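# Move a steel ball from blue tray into ratchet hole

## Task

Pick up a steel ball from the blue tray and place it in the ratchet head's deep round hole, while keeping intact anything already accomplished until the end.

## Robot and tools

Robot: two arms, left_arm and right_arm, each with six joints and a two-finger gripper. In every row and every per-joint result list, an arm's joints appear in this fixed order: wrist pitch, wrist yaw, shoulder, elbow, waist, wrist roll. The gripper opening comes after them. Stated joint ranges in rad: waist -2.618 to 3.054, shoulder 0.000 to 3.142, elbow 0.000 to 3.142, wrist pitch -1.571 to 1.571, wrist yaw -1.571 to 1.571, wrist roll -2.094 to 2.094. The true ends may differ by up to 0.059 rad either way.

Frame: all hand positions (metres) and quaternions (wxyz) are in the scene frame. Its origin is at table-top height, halfway between the two nominal bases. +z is up, +x points out over the table, and left_arm is on the +y side; image left and right do not match these names. Measured bases: left_arm at (+0.055, +0.332, +0.008), right_arm at (-0.027, -0.377, +0.027). The fingers point along the gripper's +z axis and close along its y axis. end_effector_position is the point between the pads, about 1 cm short of the fingertips. Reported poses can be off by a few cm, more at long reach.

Row format (used by execute_actions and move): one flat list of 14 numbers covering both arms, each in [-1, 1]. Numbers 1-6 are left_arm joint offsets, 7 is left opening, 8-13 are right_arm joint offsets, 14 is right opening. Joint numbers are offsets, not poses. They count from the Joint targets as they stood when the action or move began, not from the previous row. Scale: 1.0 equals 2.224 rad for shoulder, elbow and waist, and 8.485 rad for the three wrist joints. A 0 leaves that joint at its target. The opening is absolute: +1 fully open, -1 closed. It is always a command, so to keep a gripper as it is, repeat its current command (shown under Tool commands) rather than sending 0.

execute_actions(actions, cameras): actions is a list of actions. Each action is a list of up to 15 rows, one per 1/30 s step; a short action keeps its last row. If an action would push a joint more than 0.059 rad beyond its range, it is refused for both arms. A malformed action, or a first action that fails this check, makes the whole call fail. An empty list returns the full state with all camera images. cameras takes names, ["all"], or []; an unknown name makes the call invalid.

move(target, speed, blend, opening_speed, grip_force, blocking, cameras): all joints travel together along smooth paths to the target. target is either one 14-number row or a list of up to 15 rows. Every row is an offset from the same starting Joint targets. The whole list must fit within 10 s. speed is the peak rate of the joint with the farthest to go, in rad/s, from 0.01 to 12.57 (default 0.5). Give one value, or one per target. blend is in rad and rounds the corners at intermediate targets; 0 means a full stop there. opening_speed is the gripper command rate per second on the -1..+1 scale, at least 0.2. grip_force is the pad force limit in N, 10 to 50. It may be one value or one per arm, stays set until changed, and makes closing slower when lower. blocking=false returns after about 0.5 s while the motion continues. Moves do not avoid obstacles or the other arm. The result adds a move: line with the outcome (done, off_target, moving, held, fault) and limits=held if steps were withheld.

wait(seconds 0-10, cameras): the arms hold their last command; a running move continues. stop(cameras): brakes the current move. zoom_image(camera, region): region is [x0, y0, x1, y1] in pixels of that camera's latest image, at most 504 by 504. finished_scene(scene): pass 1 or 2. It ends the scene for good, so the ball must already rest in the hole without help.

Cameras (672x504): cam_head_left, cam_head_right, cam_high, cam_low, cam_left_wrist, cam_right_wrist. Wrist images can lag while the arm moves.

Reading results: Joint positions and Joint velocities give each arm's joints in the order above (rad, rad/s), then the pad gap (m; 0.094 is fully open). Joint targets is the base for your next offsets. grip_measured uses the opening scale. On a firmly held small round part it reads below the part's true size. grip_effort_nm is the gripper motor effort; negative means closing. It stays nonzero at rest. "joint sent to its limit" means a joint was clipped at its end. "joint command not followed" means the clearance check changed that arm's targets. Joint torques follow the joint order. Motor temperatures: a MOTOR HOT line appears at 75 °C. At 90 °C the arm folds and stays idle, and at 100 °C it goes limp.

Motion limits: each joint target stays within 0.339 rad (big joints) or 2.2 rad (wrists) of the measured angle per step. Targets that would move the hand more than 200 mm are scaled back, so large moves may need several actions. If an arm is stuck pushing, command its targets back past its measured positions.

Avoid the following. Collisions or pressing between the two arms can fail the scene, and that includes one gripper closing on the other's fingers. Avoid hard hits on the table or heavy fixtures, dropping the ball or letting it fall far, and releasing it while it still moves. Anything leaving the table fails the task. Avoid straining the camera cables, long stretched or straining poses that heat motors, and arm stops. To release, command an opening well above grip_measured. Loose objects may occasionally be nudged by outside pushes.

Each tool is called after ">>>" as name(argument=value, ...), one argument or row to a line, values as JSON.

## Session

>>> execute_actions(
  actions=[],
)

Scene clock: 0.00 s.
left_arm: end_effector_position=(+0.4539, +0.3536, +0.1279) grip_measured=+1.000 grip_effort_nm=n/a end_effector_quat_wxyz=(+0.609, -0.040, +0.791, +0.051) | right_arm: end_effector_position=(+0.3691, -0.4157, +0.1292) grip_measured=+1.000 grip_effort_nm=n/a end_effector_quat_wxyz=(+0.602, +0.055, +0.796, -0.037)
Joint names: [wrist pitch, wrist yaw, shoulder, elbow, waist, wrist roll]
Joint positions: left_arm=[0.886 -0.139 1.504 0.359 0.003 -0.003 0.094] | right_arm=[0.959 0.049 1.569 0.333 -0.088 0.022 0.094]
Joint velocities: within noise
Joint torques (N m): no reading
Motor temperatures (°C): left_arm=[25 26 25 27 24 24 26] | right_arm=[25 26 25 30 26 23 25]
Heat: left arm: 27 °C; right arm: 30 °C.
Joint targets: left_arm=[0.886 -0.139 1.499 0.364 0.003 -0.003] | right_arm=[0.964 0.050 1.561 0.342 -0.088 0.021]
Tool commands: left_gripper/opening=+1.0 right_gripper/opening=+1.0

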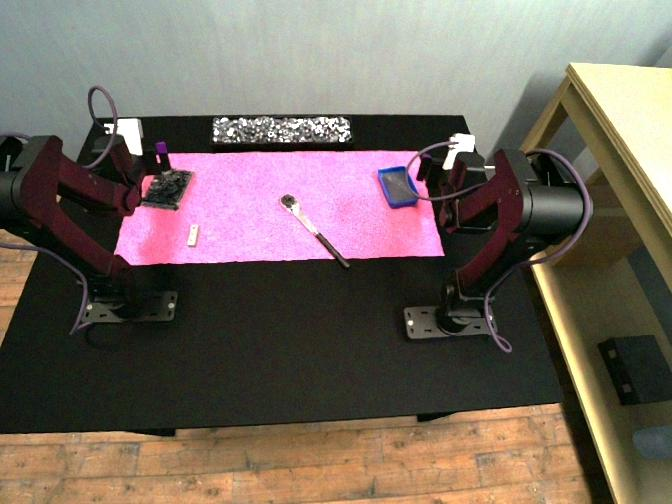

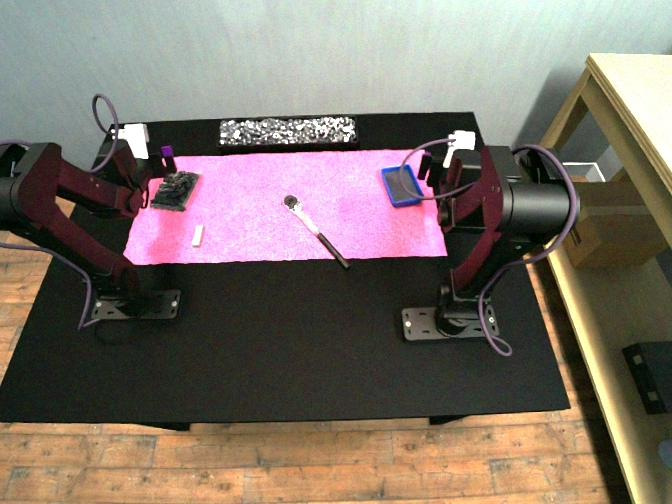

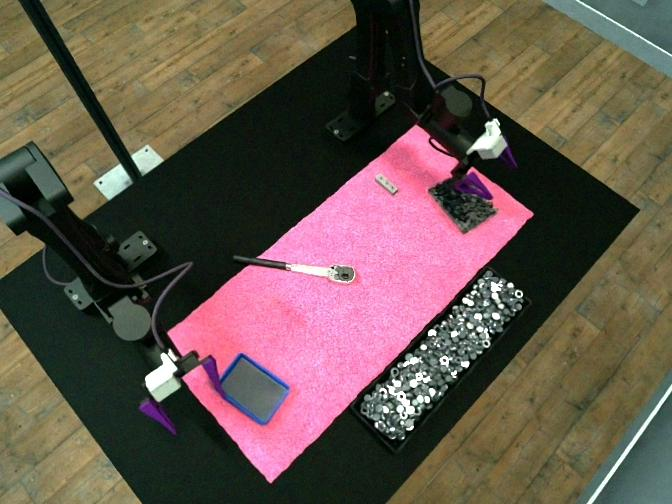

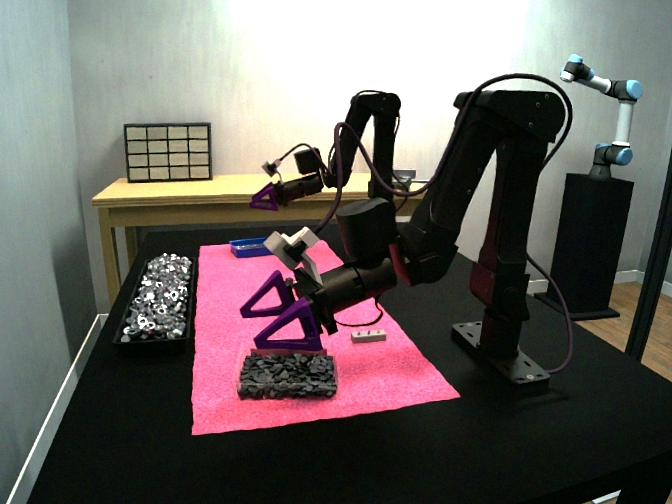

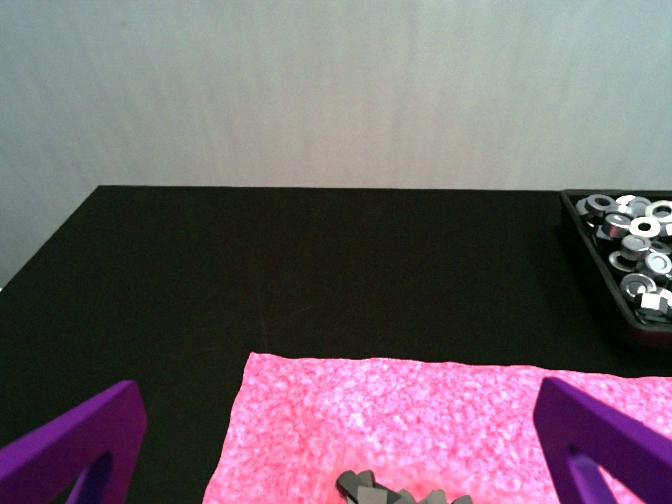

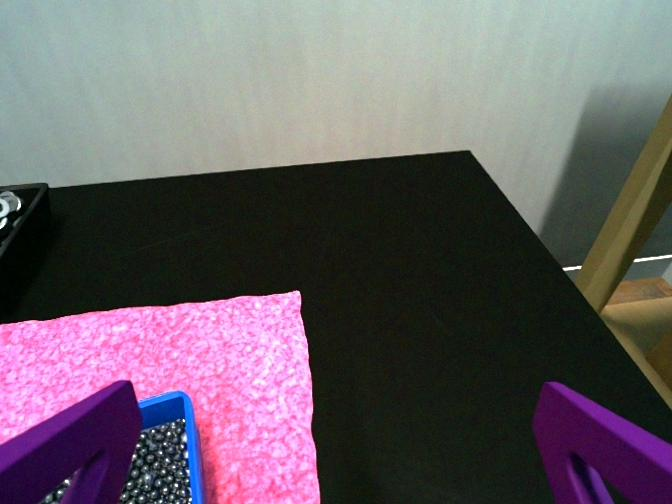

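>>> zoom_image(
  camera="cam_high",
  region=[220, 230, 380, 310],
)

>>> zoom_image(
  camera="cam_head_right",
  region=[270, 180, 360, 280],
)

>>> zoom_image(
  camera="cam_high",
  region=[180, 330, 310, 450],
)

>>> zoom_image(
  camera="cam_right_wrist",
  region=[0, 354, 280, 504],
)

Scaled by 3.150 from the camera's 672x504 image, which has a finer 960x720 frame.

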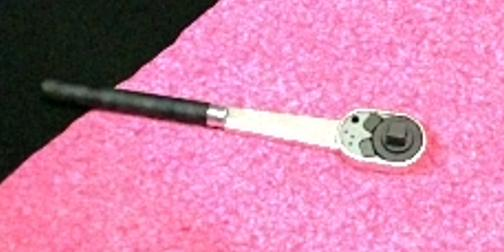

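Scaled by 5.040 from the camera's 672x504 image, which has a finer 960x720 frame.

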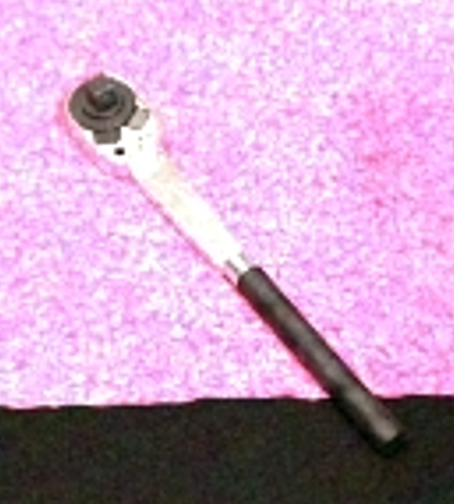

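Scaled by 3.877 from the camera's 672x504 image, which has a finer 960x720 frame.

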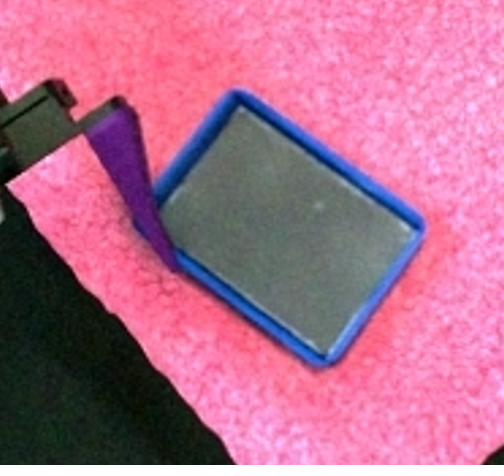

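Scaled by 1.800 from the camera's 672x504 image, which has a finer 960x720 frame.

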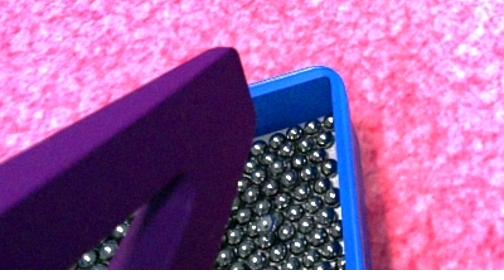

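>>> zoom_image(
  camera="cam_low",
  region=[230, 220, 350, 360],
)

>>> zoom_image(
  camera="cam_low",
  region=[220, 140, 360, 270],
)

>>> zoom_image(
  camera="cam_right_wrist",
  region=[504, 354, 672, 504],
)

>>> zoom_image(
  camera="cam_high",
  region=[300, 240, 372, 300],
)

>>> zoom_image(
  camera="cam_head_left",
  region=[265, 180, 365, 280],
)

Scaled by 3.600 from the camera's 672x504 image, which has a finer 960x720 frame.

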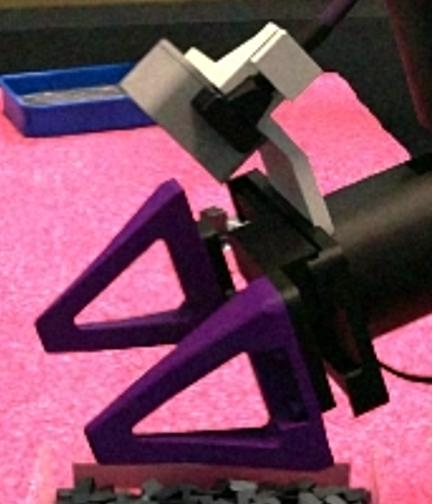

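Scaled by 3.600 from the camera's 672x504 image, which has a finer 960x720 frame.

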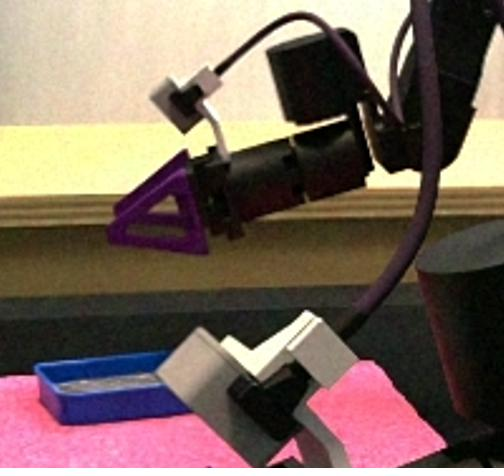

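Scaled by 3.000 from the camera's 672x504 image, which has a finer 960x720 frame.

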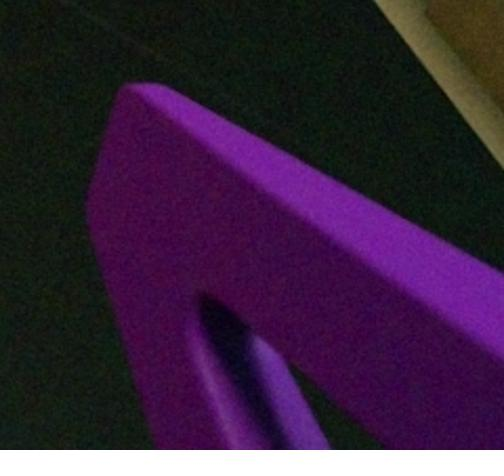

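Scaled by 7.000 from the camera's 672x504 image, which has a finer 960x720 frame.

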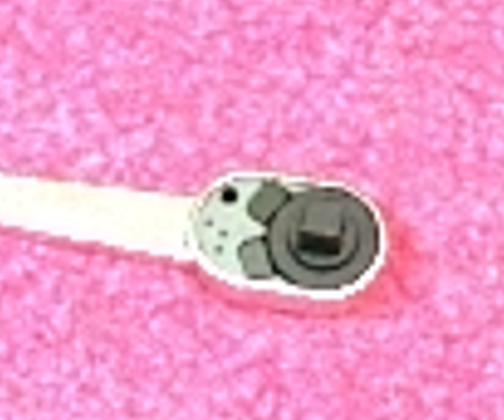

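Scaled by 5.040 from the camera's 672x504 image, which has a finer 960x720 frame.

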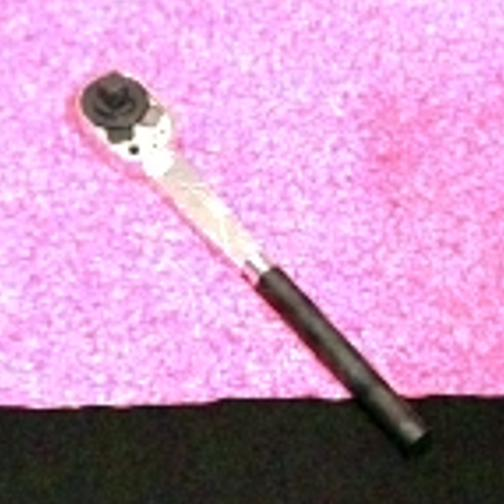

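>>> zoom_image(
  camera="cam_right_wrist",
  region=[110, 400, 214, 504],
)

>>> zoom_image(
  camera="cam_head_right",
  region=[375, 150, 435, 215],
)

Scaled by 4.846 from the camera's 672x504 image, which has a finer 960x720 frame.

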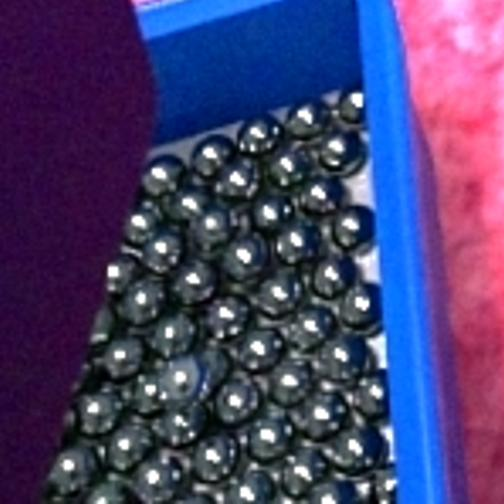

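Scaled by 7.754 from the camera's 672x504 image, which has a finer 960x720 frame.

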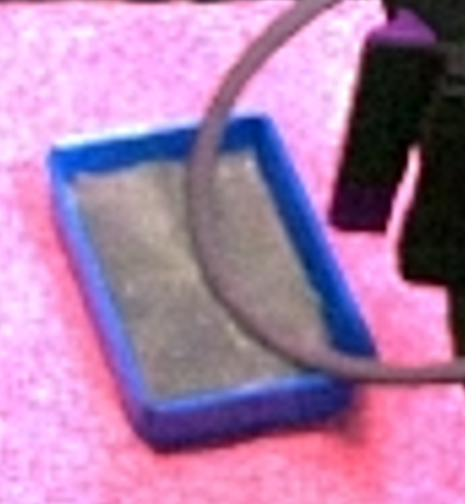

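>>> move(
  target=[0,0,0,0,0,0,1.0,-0.1972,-0.0059,0.0288,0.4249,0.1007,-0.0025,1.0],
  speed=1.2,
  cameras=["cam_right_wrist", "cam_high"],
)

Scene clock: 135.13 s.
left_arm: end_effector_position=(+0.4538, +0.3536, +0.1277) grip_measured=+1.000 grip_effort_nm=0.00 end_effector_quat_wxyz=(+0.608, -0.040, +0.791, +0.051) | right_arm: end_effector_position=(+0.3714, -0.3204, +0.1572) grip_measured=+1.000 grip_effort_nm=0.02 end_effector_quat_wxyz=(+0.247, -0.063, +0.967, +0.014)
Joint names: [wrist pitch, wrist yaw, shoulder, elbow, waist, wrist roll]
Joint positions: left_arm=[0.885 -0.139 1.504 0.359 0.003 -0.003 0.094] | right_arm=[-0.704 0.011 1.616 1.249 0.133 0.01 0.094]
Joint torques (N m): left_arm=[2.27 -0.04 -5.59 6.72 0.05 -0.02] | right_arm=[1.02 -0.11 -5.65 10.47 0.13 -0.13]
Motor temperatures (°C): left_arm=[32 26 27 28 24 24 26] | right_arm=[39 26 29 35 26 23 25]
Heat: left arm: 32 °C; right arm: 39 °C.
Joint targets: left_arm=[0.886 -0.139 1.499 0.364 0.003 -0.003] | right_arm=[-0.709 0.000 1.625 1.287 0.136 0.000]
move: off_target (right_arm); right_arm: the elbow is farthest, 0.038 rad from its target
camera_calibration:
cam_right_wrist: T_world_to_cam=[[0.128287, -0.991737, -0.0000446271, -0.366049], [-0.990173, -0.128082, -0.0561394, 0.376367], [0.0556698, 0.00724616, -0.998423, 0.229364], [0, 0, 0, 1]] pos_world=[0.406859, -0.31648, 0.250115]
Images, in order (width x height): cam_high 672x504, cam_right_wrist 672x504.

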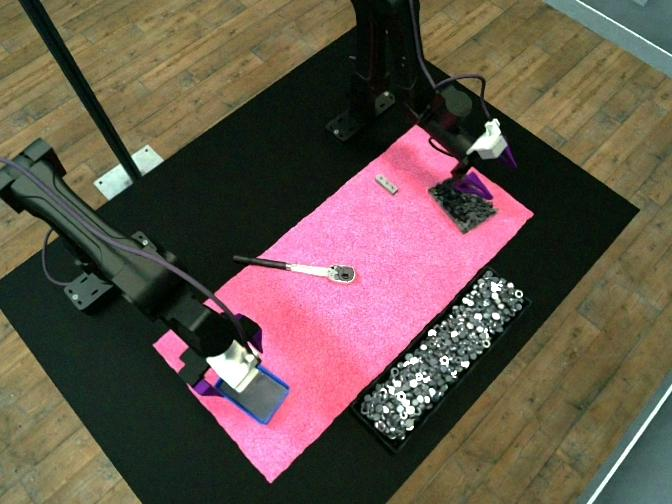

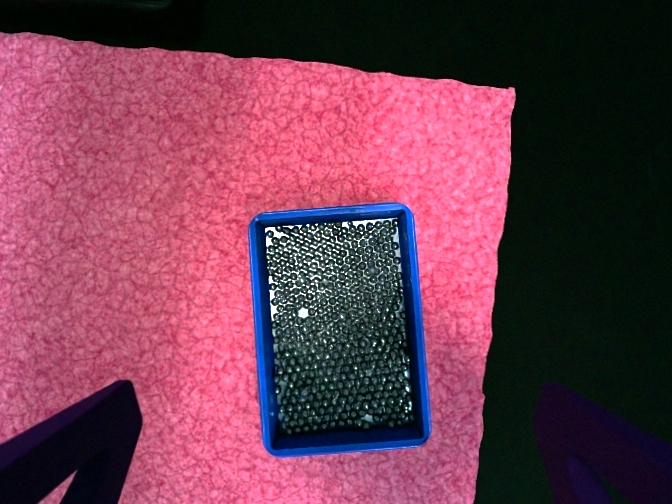

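>>> zoom_image(
  camera="cam_right_wrist",
  region=[240, 195, 440, 335],
)

>>> zoom_image(
  camera="cam_right_wrist",
  region=[240, 325, 440, 465],
)

Scaled by 2.520 from the camera's 672x504 image, which has a finer 960x720 frame.

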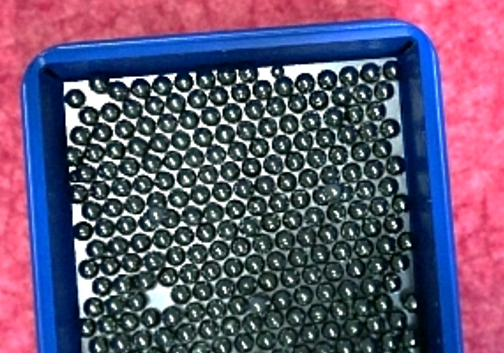

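Scaled by 2.520 from the camera's 672x504 image, which has a finer 960x720 frame.

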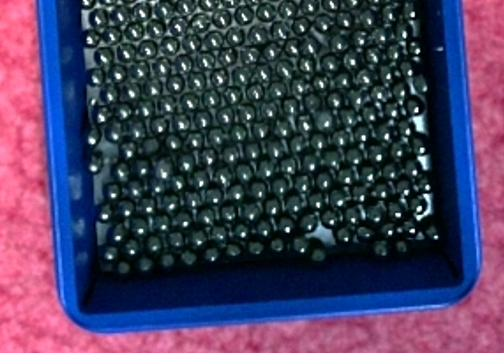

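>>> zoom_image(
  camera="cam_right_wrist",
  region=[260, 215, 340, 275],
)

>>> zoom_image(
  camera="cam_right_wrist",
  region=[330, 215, 410, 275],
)

>>> zoom_image(
  camera="cam_right_wrist",
  region=[260, 270, 340, 330],
)

>>> zoom_image(
  camera="cam_right_wrist",
  region=[335, 270, 415, 330],
)

Scaled by 6.300 from the camera's 672x504 image, which has a finer 960x720 frame.

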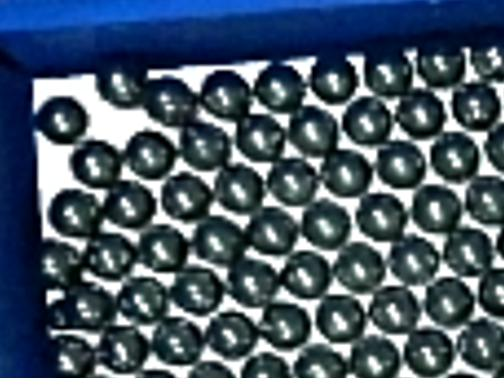

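Scaled by 6.300 from the camera's 672x504 image, which has a finer 960x720 frame.

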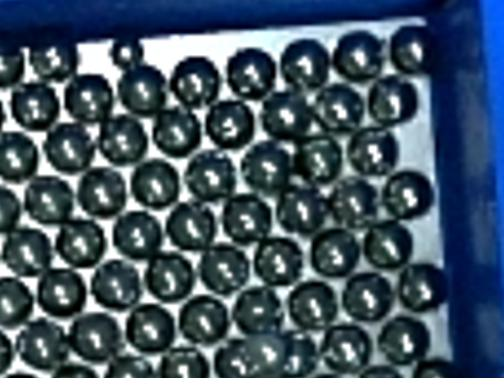

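Scaled by 6.300 from the camera's 672x504 image, which has a finer 960x720 frame.

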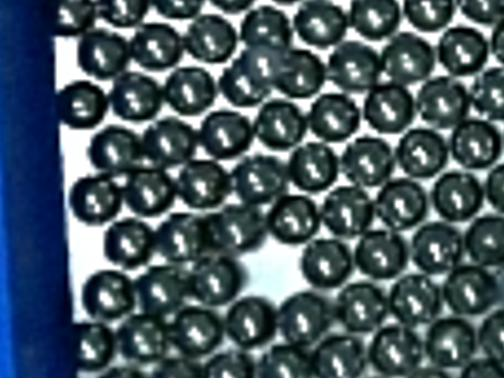

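Scaled by 6.300 from the camera's 672x504 image, which has a finer 960x720 frame.

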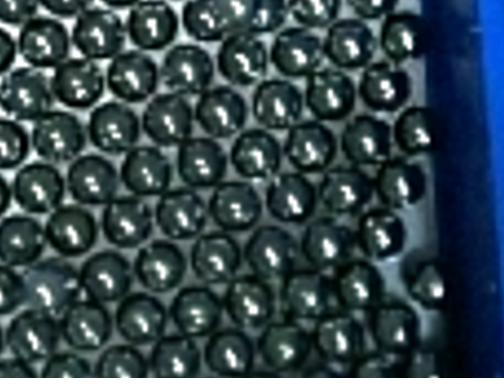

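>>> move(
  target=[0,0,0,0,0,0,1.0,0,0,0,0.017,0,0,-0.7],
  speed=0.5,
  cameras=["cam_right_wrist"],
)

Scene clock: 188.60 s.
left_arm: end_effector_position=(+0.4538, +0.3536, +0.1276) grip_measured=+1.000 grip_effort_nm=0.00 end_effector_quat_wxyz=(+0.608, -0.040, +0.791, +0.051) | right_arm: end_effector_position=(+0.3790, -0.3194, +0.1699) grip_measured=-0.698 grip_effort_nm=-0.08 end_effector_quat_wxyz=(+0.262, -0.063, +0.963, +0.015)
Joint names: [wrist pitch, wrist yaw, shoulder, elbow, waist, wrist roll]
Joint positions: left_arm=[0.885 -0.139 1.504 0.359 0.003 -0.003 0.094] | right_arm=[-0.709 0.011 1.616 1.284 0.133 0.009 0.014]
Joint torques (N m): left_arm=[2.28 -0.05 -5.59 6.71 0.03 -0.01] | right_arm=[1.18 -0.08 -5.65 10.73 0.21 -0.13]
Motor temperatures (°C): left_arm=[33 26 27 28 24 24 26] | right_arm=[33 26 29 36 26 23 25]
Heat: left arm: 33 °C; right arm: 36 °C.
Joint targets: left_arm=[0.886 -0.139 1.499 0.364 0.003 -0.003] | right_arm=[-0.709 0.000 1.625 1.324 0.136 0.000]
move: off_target (right_arm); right_arm: the elbow is farthest, 0.040 rad from its target
camera_calibration:
cam_right_wrist: T_world_to_cam=[[0.1287, -0.991684, -0.000261966, -0.366078], [-0.987933, -0.128191, -0.0869273, 0.389174], [0.0861707, 0.0114464, -0.996215, 0.231018], [0, 0, 0, 1]] pos_world=[0.411685, -0.315789, 0.263877]
Images, in order (width x height): cam_right_wrist 672x504.

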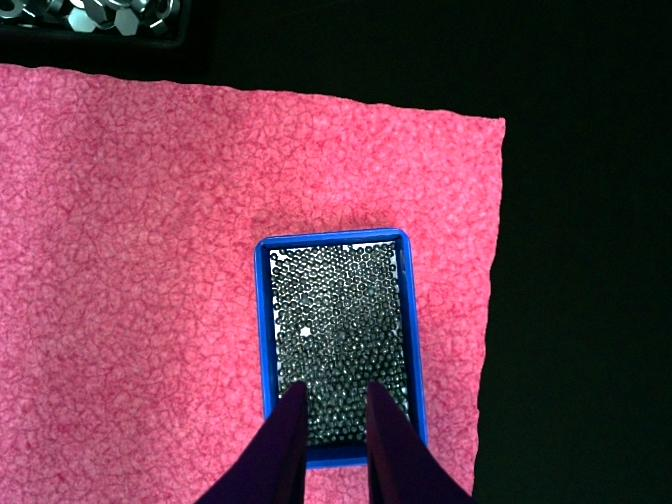

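>>> zoom_image(
  camera="cam_right_wrist",
  region=[260, 360, 416, 477],
)

Scaled by 3.231 from the camera's 672x504 image, which has a finer 960x720 frame.

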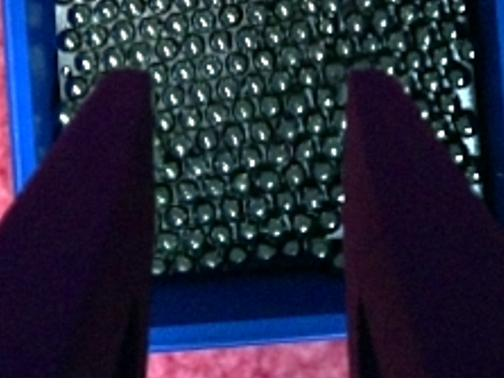

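>>> move(
  target=[0,0,0,0,0,0,1.0,0.0572,0,0.0794,-0.1416,-0.004,0,-0.7],
  speed=0.5,
  cameras=["cam_right_wrist"],
)

Scene clock: 257.97 s.
left_arm: end_effector_position=(+0.4538, +0.3536, +0.1276) grip_measured=+1.000 grip_effort_nm=0.00 end_effector_quat_wxyz=(+0.608, -0.040, +0.791, +0.051) | right_arm: end_effector_position=(+0.3956, -0.3170, +0.0601) grip_measured=-0.698 grip_effort_nm=-0.08 end_effector_quat_wxyz=(+0.270, -0.063, +0.961, +0.015)
Joint names: [wrist pitch, wrist yaw, shoulder, elbow, waist, wrist roll]
Joint positions: left_arm=[0.885 -0.139 1.504 0.359 0.003 -0.003 0.094] | right_arm=[-0.247 0.011 1.797 1.021 0.133 0.009 0.014]
Joint torques (N m): left_arm=[2.28 -0.04 -5.59 6.71 0.03 -0.01] | right_arm=[1.48 -0.1 -6.98 5.6 -0.54 -0.11]
Heat: left arm: 35 °C; right arm: 39 °C.
Joint targets: left_arm=[0.886 -0.139 1.499 0.364 0.003 -0.003] | right_arm=[-0.224 0.000 1.801 1.009 0.127 0.000]
move: done
camera_calibration:
cam_right_wrist: T_world_to_cam=[[0.12864, -0.991691, -0.000522692, -0.365793], [-0.986279, -0.127883, -0.104397, 0.396825], [0.103463, 0.0139452, -0.994536, 0.113998], [0, 0, 0, 1]] pos_world=[0.426641, -0.313596, 0.154612]
Images, in order (width x height): cam_right_wrist 672x504.

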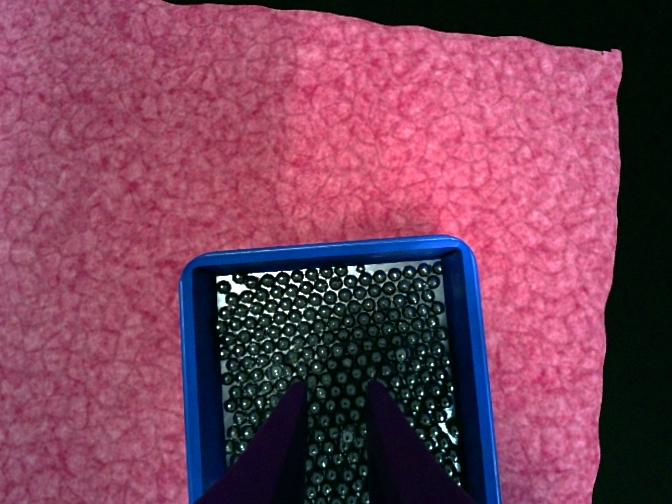

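>>> zoom_image(
  camera="cam_right_wrist",
  region=[215, 250, 345, 348],
)

>>> zoom_image(
  camera="cam_right_wrist",
  region=[335, 250, 465, 348],
)

>>> zoom_image(
  camera="cam_right_wrist",
  region=[270, 330, 400, 428],
)

>>> zoom_image(
  camera="cam_right_wrist",
  region=[270, 406, 400, 504],
)

Scaled by 3.877 from the camera's 672x504 image, which has a finer 960x720 frame.

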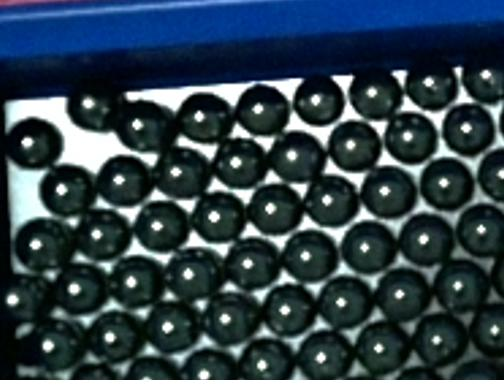

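Scaled by 3.877 from the camera's 672x504 image, which has a finer 960x720 frame.

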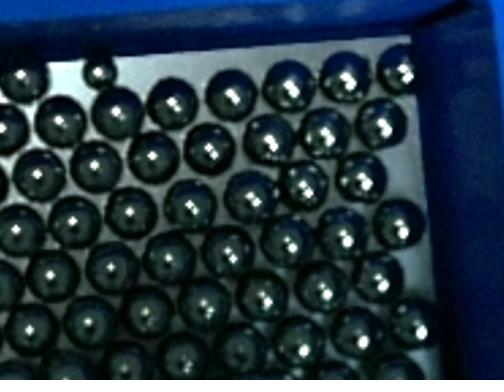

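Scaled by 3.877 from the camera's 672x504 image, which has a finer 960x720 frame.

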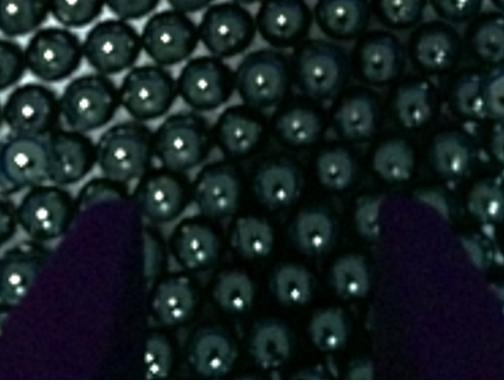

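Scaled by 3.877 from the camera's 672x504 image, which has a finer 960x720 frame.

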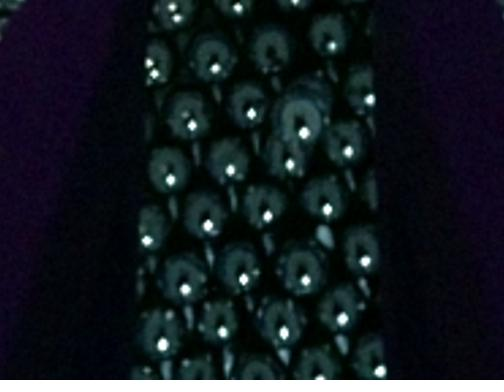

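>>> move(
  target=[0,0,0,0,0,0,1.0,0.00554,0,-0.00854,-0.03552,-0.0036,0,-0.7],
  speed=0.3,
  cameras=["cam_right_wrist"],
)

Scene clock: 302.93 s.
left_arm: end_effector_position=(+0.4538, +0.3536, +0.1275) grip_measured=+1.000 grip_effort_nm=0.00 end_effector_quat_wxyz=(+0.608, -0.040, +0.791, +0.051) | right_arm: end_effector_position=(+0.3794, -0.3229, +0.0401) grip_measured=-0.698 grip_effort_nm=-0.07 end_effector_quat_wxyz=(+0.256, -0.059, +0.965, +0.013)
Joint names: [wrist pitch, wrist yaw, shoulder, elbow, waist, wrist roll]
Joint positions: left_arm=[0.884 -0.139 1.504 0.359 0.003 -0.003 0.094] | right_arm=[-0.201 0.011 1.797 0.945 0.125 0.009 0.014]
Joint torques (N m): left_arm=[2.28 -0.05 -5.59 6.72 0.03 -0.01] | right_arm=[1.42 -0.1 -8.02 5.08 -0.49 -0.12]
Heat: left arm: 36 °C; right arm: 37 °C.
Joint targets: left_arm=[0.886 -0.139 1.499 0.364 0.003 -0.003] | right_arm=[-0.177 0.000 1.782 0.931 0.119 0.000]
move: done
camera_calibration:
cam_right_wrist: T_world_to_cam=[[0.119928, -0.992783, -0.0000722494, -0.366644], [-0.990002, -0.119586, -0.0748066, 0.38088], [0.0742581, 0.00904292, -0.997198, 0.105483], [0, 0, 0, 1]] pos_world=[0.413209, -0.319404, 0.133653]
Images, in order (width x height): cam_right_wrist 672x504.

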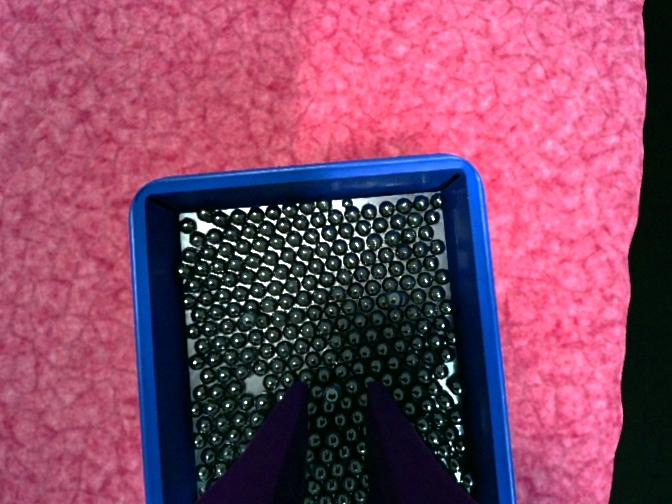

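>>> zoom_image(
  camera="cam_right_wrist",
  region=[280, 365, 400, 455],
)

>>> zoom_image(
  camera="cam_right_wrist",
  region=[300, 380, 376, 437],
)

Scaled by 4.200 from the camera's 672x504 image, which has a finer 960x720 frame.

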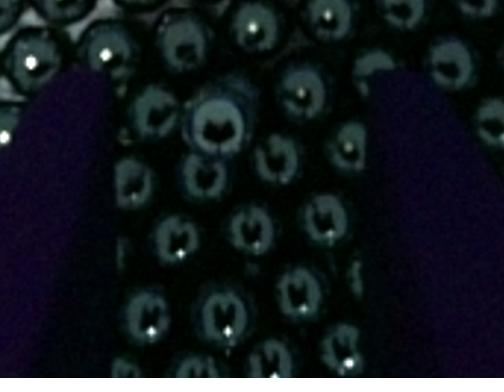

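Scaled by 6.632 from the camera's 672x504 image, which has a finer 960x720 frame.

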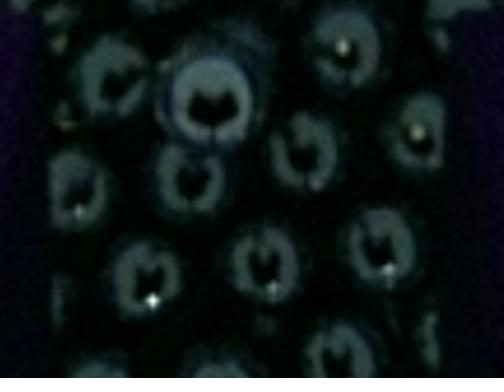

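>>> move(
  target=[0,0,0,0,0,0,1.0,0.0064,0,0.0231,-0.0094,0.0063,0,-0.7],
  speed=0.15,
  cameras=["cam_right_wrist"],
)

>>> zoom_image(
  camera="cam_right_wrist",
  region=[280, 365, 400, 455],
)

Scene clock: 327.97 s.
left_arm: end_effector_position=(+0.4538, +0.3536, +0.1275) grip_measured=+1.000 grip_effort_nm=0.00 end_effector_quat_wxyz=(+0.608, -0.040, +0.791, +0.051) | right_arm: end_effector_position=(+0.3808, -0.3213, +0.0301) grip_measured=-0.698 grip_effort_nm=-0.07 end_effector_quat_wxyz=(+0.260, -0.060, +0.964, +0.014)
Joint names: [wrist pitch, wrist yaw, shoulder, elbow, waist, wrist roll]
Joint positions: left_arm=[0.884 -0.139 1.504 0.359 0.003 -0.003 0.094] | right_arm=[-0.147 0.011 1.823 0.925 0.128 0.009 0.014]
Joint torques (N m): left_arm=[2.28 -0.05 -5.59 6.72 0.03 -0.02] | right_arm=[1.43 -0.08 -6.45 4.79 0.43 -0.14]
Heat: left arm: 36 °C; right arm: 36 °C.
Joint targets: left_arm=[0.886 -0.139 1.499 0.364 0.003 -0.003] | right_arm=[-0.122 0.000 1.834 0.910 0.133 0.000]
move: done
camera_calibration:
cam_right_wrist: T_world_to_cam=[[0.123324, -0.992366, -0.000232606, -0.366375], [-0.98896, -0.122881, -0.0828205, 0.380439], [0.0821597, 0.0104438, -0.996564, 0.0928654], [0, 0, 0, 1]] pos_world=[0.413792, -0.317799, 0.123969]
Images, in order (width x height): cam_right_wrist 672x504.

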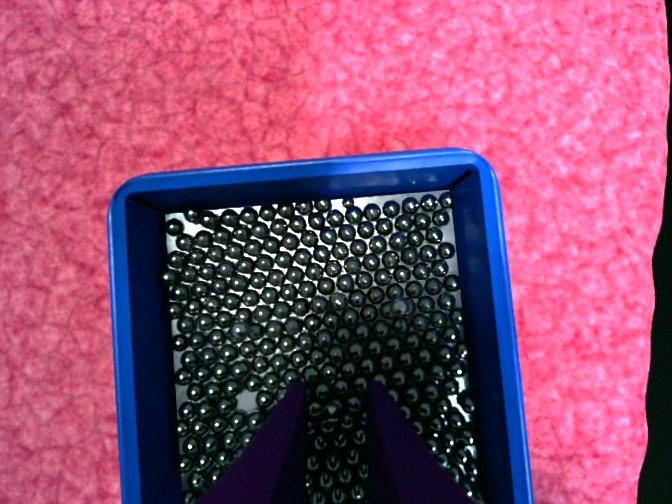

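Scaled by 4.200 from the camera's 672x504 image, which has a finer 960x720 frame.

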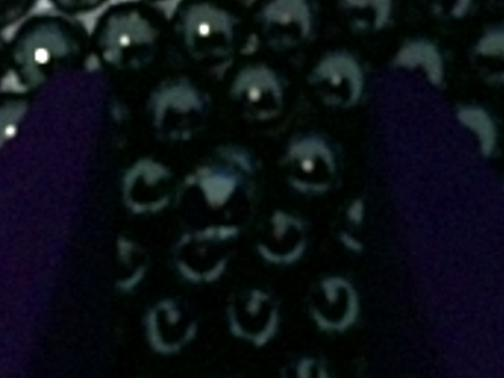

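>>> move(
  target=[0,0,0,0,0,0,1.0,0.0021,0,0.0052,-0.0037,0.0036,0,-0.7],
  speed=0.1,
  cameras=["cam_right_wrist"],
)

>>> zoom_image(
  camera="cam_right_wrist",
  region=[280, 365, 400, 455],
)

Scene clock: 367.27 s.
left_arm: end_effector_position=(+0.4538, +0.3536, +0.1275) grip_measured=+1.000 grip_effort_nm=0.00 end_effector_quat_wxyz=(+0.608, -0.040, +0.791, +0.051) | right_arm: end_effector_position=(+0.3829, -0.3178, +0.0293) grip_measured=-0.698 grip_effort_nm=-0.08 end_effector_quat_wxyz=(+0.266, -0.064, +0.962, +0.015)
Joint names: [wrist pitch, wrist yaw, shoulder, elbow, waist, wrist roll]
Joint positions: left_arm=[0.884 -0.139 1.504 0.359 0.003 -0.003 0.094] | right_arm=[-0.124 0.011 1.829 0.921 0.136 0.009 0.014]
Joint torques (N m): left_arm=[2.28 -0.05 -5.59 6.71 0.03 -0.01] | right_arm=[1.37 -0.09 -6.08 4.59 0.46 -0.11]
Heat: left arm: 36 °C; right arm: 35 °C.
Joint targets: left_arm=[0.886 -0.139 1.499 0.364 0.003 -0.003] | right_arm=[-0.105 0.000 1.845 0.901 0.141 0.000]
move: done
camera_calibration:
cam_right_wrist: T_world_to_cam=[[0.130915, -0.991394, -0.000370219, -0.365836], [-0.986883, -0.130283, -0.095336, 0.380152], [0.0944672, 0.0128462, -0.995445, 0.0877873], [0, 0, 0, 1]] pos_world=[0.414765, -0.314288, 0.123494]
Images, in order (width x height): cam_right_wrist 672x504.

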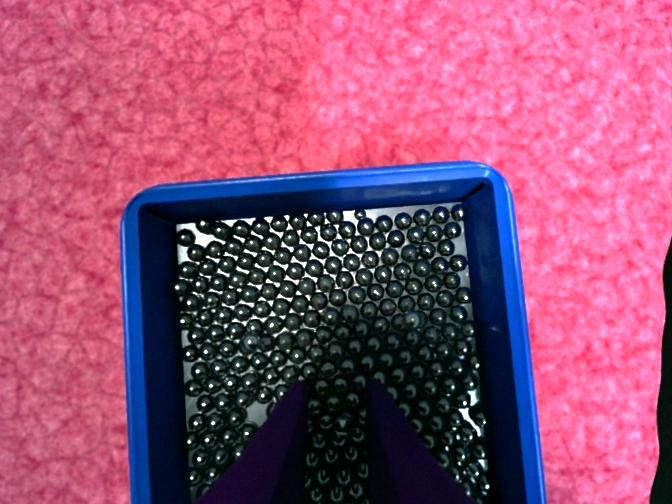

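Scaled by 4.200 from the camera's 672x504 image, which has a finer 960x720 frame.

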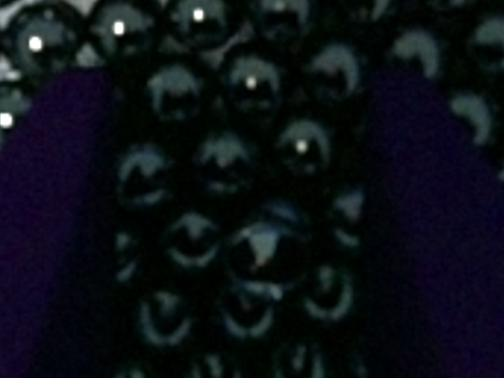

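>>> move(
  target=[0,0,0,0,0,0,1.0,0.0,0,0.0034,-0.0024,-0.0064,0,-0.7],
  speed=0.1,
  cameras=["cam_right_wrist"],
)

>>> zoom_image(
  camera="cam_right_wrist",
  region=[280, 365, 400, 455],
)

Scene clock: 394.90 s.
left_arm: end_effector_position=(+0.4538, +0.3536, +0.1275) grip_measured=+1.000 grip_effort_nm=0.00 end_effector_quat_wxyz=(+0.608, -0.040, +0.791, +0.051) | right_arm: end_effector_position=(+0.3835, -0.3190, +0.0291) grip_measured=-0.698 grip_effort_nm=-0.07 end_effector_quat_wxyz=(+0.266, -0.062, +0.962, +0.015)
Joint names: [wrist pitch, wrist yaw, shoulder, elbow, waist, wrist roll]
Joint positions: left_arm=[0.884 -0.139 1.504 0.359 0.003 -0.003 0.094] | right_arm=[-0.121 0.011 1.83 0.921 0.133 0.009 0.014]
Joint torques (N m): left_arm=[2.29 -0.04 -5.59 6.72 0.03 -0.02] | right_arm=[1.37 -0.09 -5.49 4.12 -0.49 -0.14]
Heat: left arm: 37 °C; right arm: 35 °C.
Joint targets: left_arm=[0.886 -0.139 1.499 0.364 0.003 -0.003] | right_arm=[-0.105 0.000 1.853 0.896 0.127 0.000]
move: done
camera_calibration:
cam_right_wrist: T_world_to_cam=[[0.127918, -0.991785, -0.000418099, -0.366057], [-0.98717, -0.127282, -0.0964083, 0.381561], [0.0955631, 0.0127451, -0.995342, 0.0871696], [0, 0, 0, 1]] pos_world=[0.415161, -0.315594, 0.123396]
Images, in order (width x height): cam_right_wrist 672x504.

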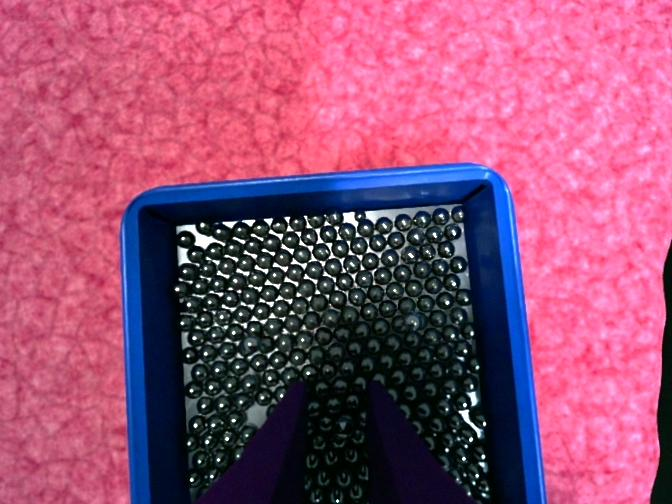

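Scaled by 4.200 from the camera's 672x504 image, which has a finer 960x720 frame.

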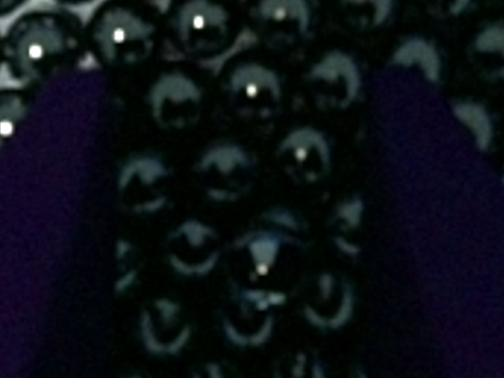

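>>> move(
  target=[
    [0,0,0,0,0,0,1.0,-0.0112,0,-0.0351,0.0288,-0.0018,0,-0.7],
    [0,0,0,0,0,0,1.0,0.0017,0,0.0,-0.0008,-0.0018,0,-0.7],
  ],
  speed=0.25,
  blend=0.01,
  cameras=["cam_right_wrist"],
)

>>> zoom_image(
  camera="cam_right_wrist",
  region=[280, 365, 400, 455],
)

Scene clock: 429.80 s.
left_arm: end_effector_position=(+0.4538, +0.3536, +0.1275) grip_measured=+1.000 grip_effort_nm=0.00 end_effector_quat_wxyz=(+0.608, -0.040, +0.791, +0.051) | right_arm: end_effector_position=(+0.3857, -0.3205, +0.0288) grip_measured=-0.698 grip_effort_nm=-0.07 end_effector_quat_wxyz=(+0.272, -0.060, +0.960, +0.015)
Joint names: [wrist pitch, wrist yaw, shoulder, elbow, waist, wrist roll]
Joint positions: left_arm=[0.884 -0.139 1.504 0.359 0.003 -0.003 0.094] | right_arm=[-0.103 0.011 1.833 0.916 0.128 0.009 0.014]
Joint torques (N m): left_arm=[2.29 -0.05 -5.57 6.71 0.03 -0.02] | right_arm=[1.36 -0.08 -5.82 4.3 -0.44 -0.14]
Heat: left arm: 37 °C; right arm: 35 °C.
Joint targets: left_arm=[0.886 -0.139 1.499 0.364 0.003 -0.003] | right_arm=[-0.090 0.000 1.853 0.894 0.123 0.000]
move: done
camera_calibration:
cam_right_wrist: T_world_to_cam=[[0.123758, -0.992312, -0.000553058, -0.366336], [-0.986574, -0.122983, -0.107459, 0.385079], [0.106565, 0.0138445, -0.994209, 0.0827193], [0, 0, 0, 1]] pos_world=[0.416431, -0.317307, 0.123418]
Images, in order (width x height): cam_right_wrist 672x504.

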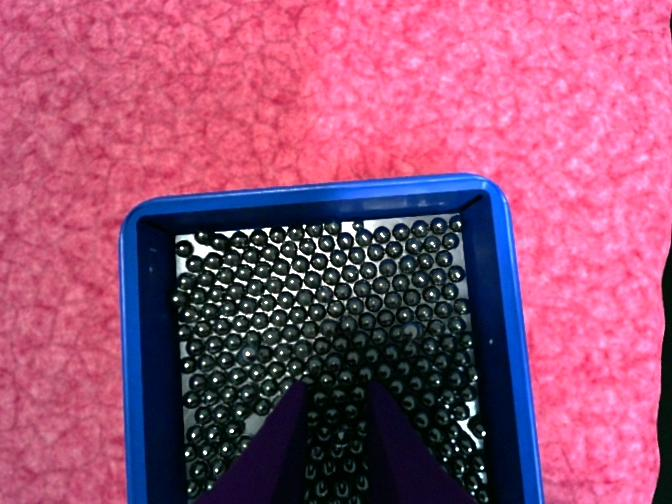

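Scaled by 4.200 from the camera's 672x504 image, which has a finer 960x720 frame.

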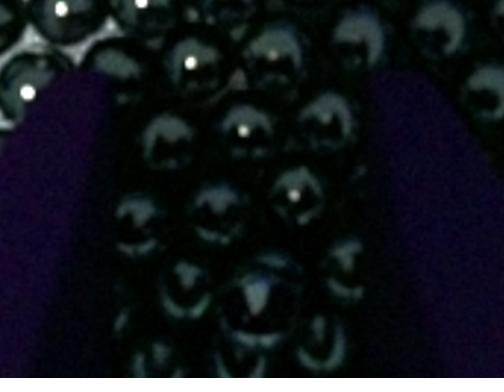

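>>> zoom_image(
  camera="cam_right_wrist",
  region=[110, 170, 310, 320],
)

>>> zoom_image(
  camera="cam_right_wrist",
  region=[330, 160, 530, 310],
)

Scaled by 2.520 from the camera's 672x504 image, which has a finer 960x720 frame.

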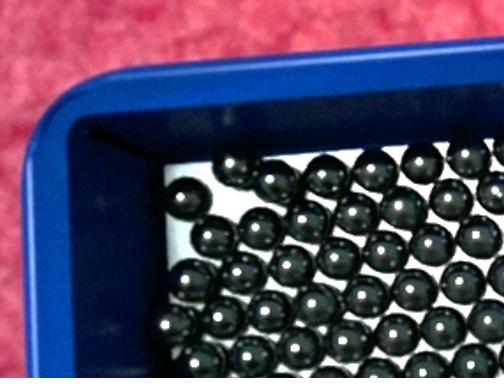

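Scaled by 2.520 from the camera's 672x504 image, which has a finer 960x720 frame.

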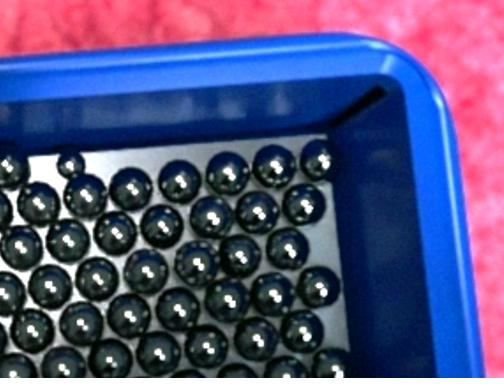

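>>> move(
  target=[0,0,0,0,0,0,1.0,0.0,0,0.0,-0.0054,-0.0036,0,-0.7],
  speed=0.15,
  cameras=["cam_right_wrist"],
)

>>> zoom_image(
  camera="cam_right_wrist",
  region=[280, 365, 400, 455],
)

Scene clock: 527.00 s.
left_arm: end_effector_position=(+0.4538, +0.3536, +0.1275) grip_measured=+1.000 grip_effort_nm=0.00 end_effector_quat_wxyz=(+0.608, -0.040, +0.791, +0.051) | right_arm: end_effector_position=(+0.3855, -0.3209, +0.0280) grip_measured=-0.698 grip_effort_nm=-0.07 end_effector_quat_wxyz=(+0.273, -0.059, +0.960, +0.018)
Joint names: [wrist pitch, wrist yaw, shoulder, elbow, waist, wrist roll]
Joint positions: left_arm=[0.884 -0.139 1.504 0.359 0.003 -0.003 0.094] | right_arm=[-0.092 0.003 1.833 0.91 0.124 0.009 0.014]
Joint torques (N m): left_arm=[2.28 -0.05 -5.57 6.71 0.03 -0.02] | right_arm=[1.24 -0.01 -5.82 3.85 -0.75 -0.13]
Motor temperatures (°C): left_arm=[38 26 28 29 24 24 26] | right_arm=[34 26 33 35 26 23 25]
Heat: left arm: 38 °C; right arm: 35 °C.
Joint targets: left_arm=[0.886 -0.139 1.499 0.364 0.003 -0.003] | right_arm=[-0.090 -0.001 1.853 0.882 0.115 0.000]
move: done
camera_calibration:
cam_right_wrist: T_world_to_cam=[[0.123596, -0.992303, -0.00771087, -0.366435], [-0.986288, -0.121983, -0.111156, 0.385019], [0.10936, 0.0213436, -0.993773, 0.0832658], [0, 0, 0, 1]] pos_world=[0.415924, -0.318426, 0.122719]
Images, in order (width x height): cam_right_wrist 672x504.

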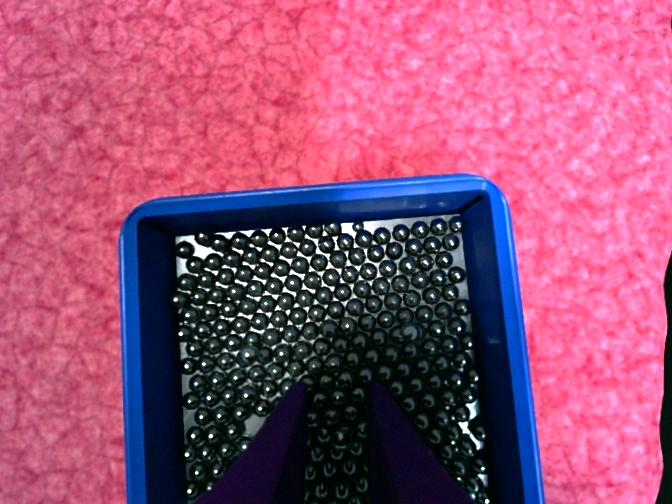

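Scaled by 4.200 from the camera's 672x504 image, which has a finer 960x720 frame.

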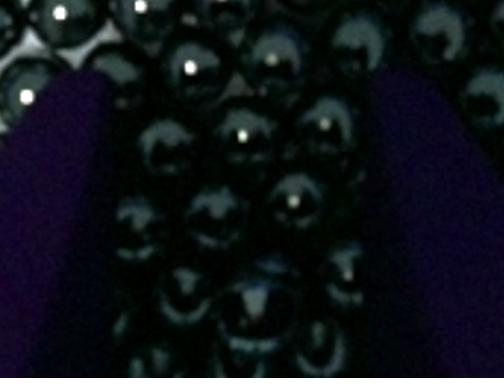

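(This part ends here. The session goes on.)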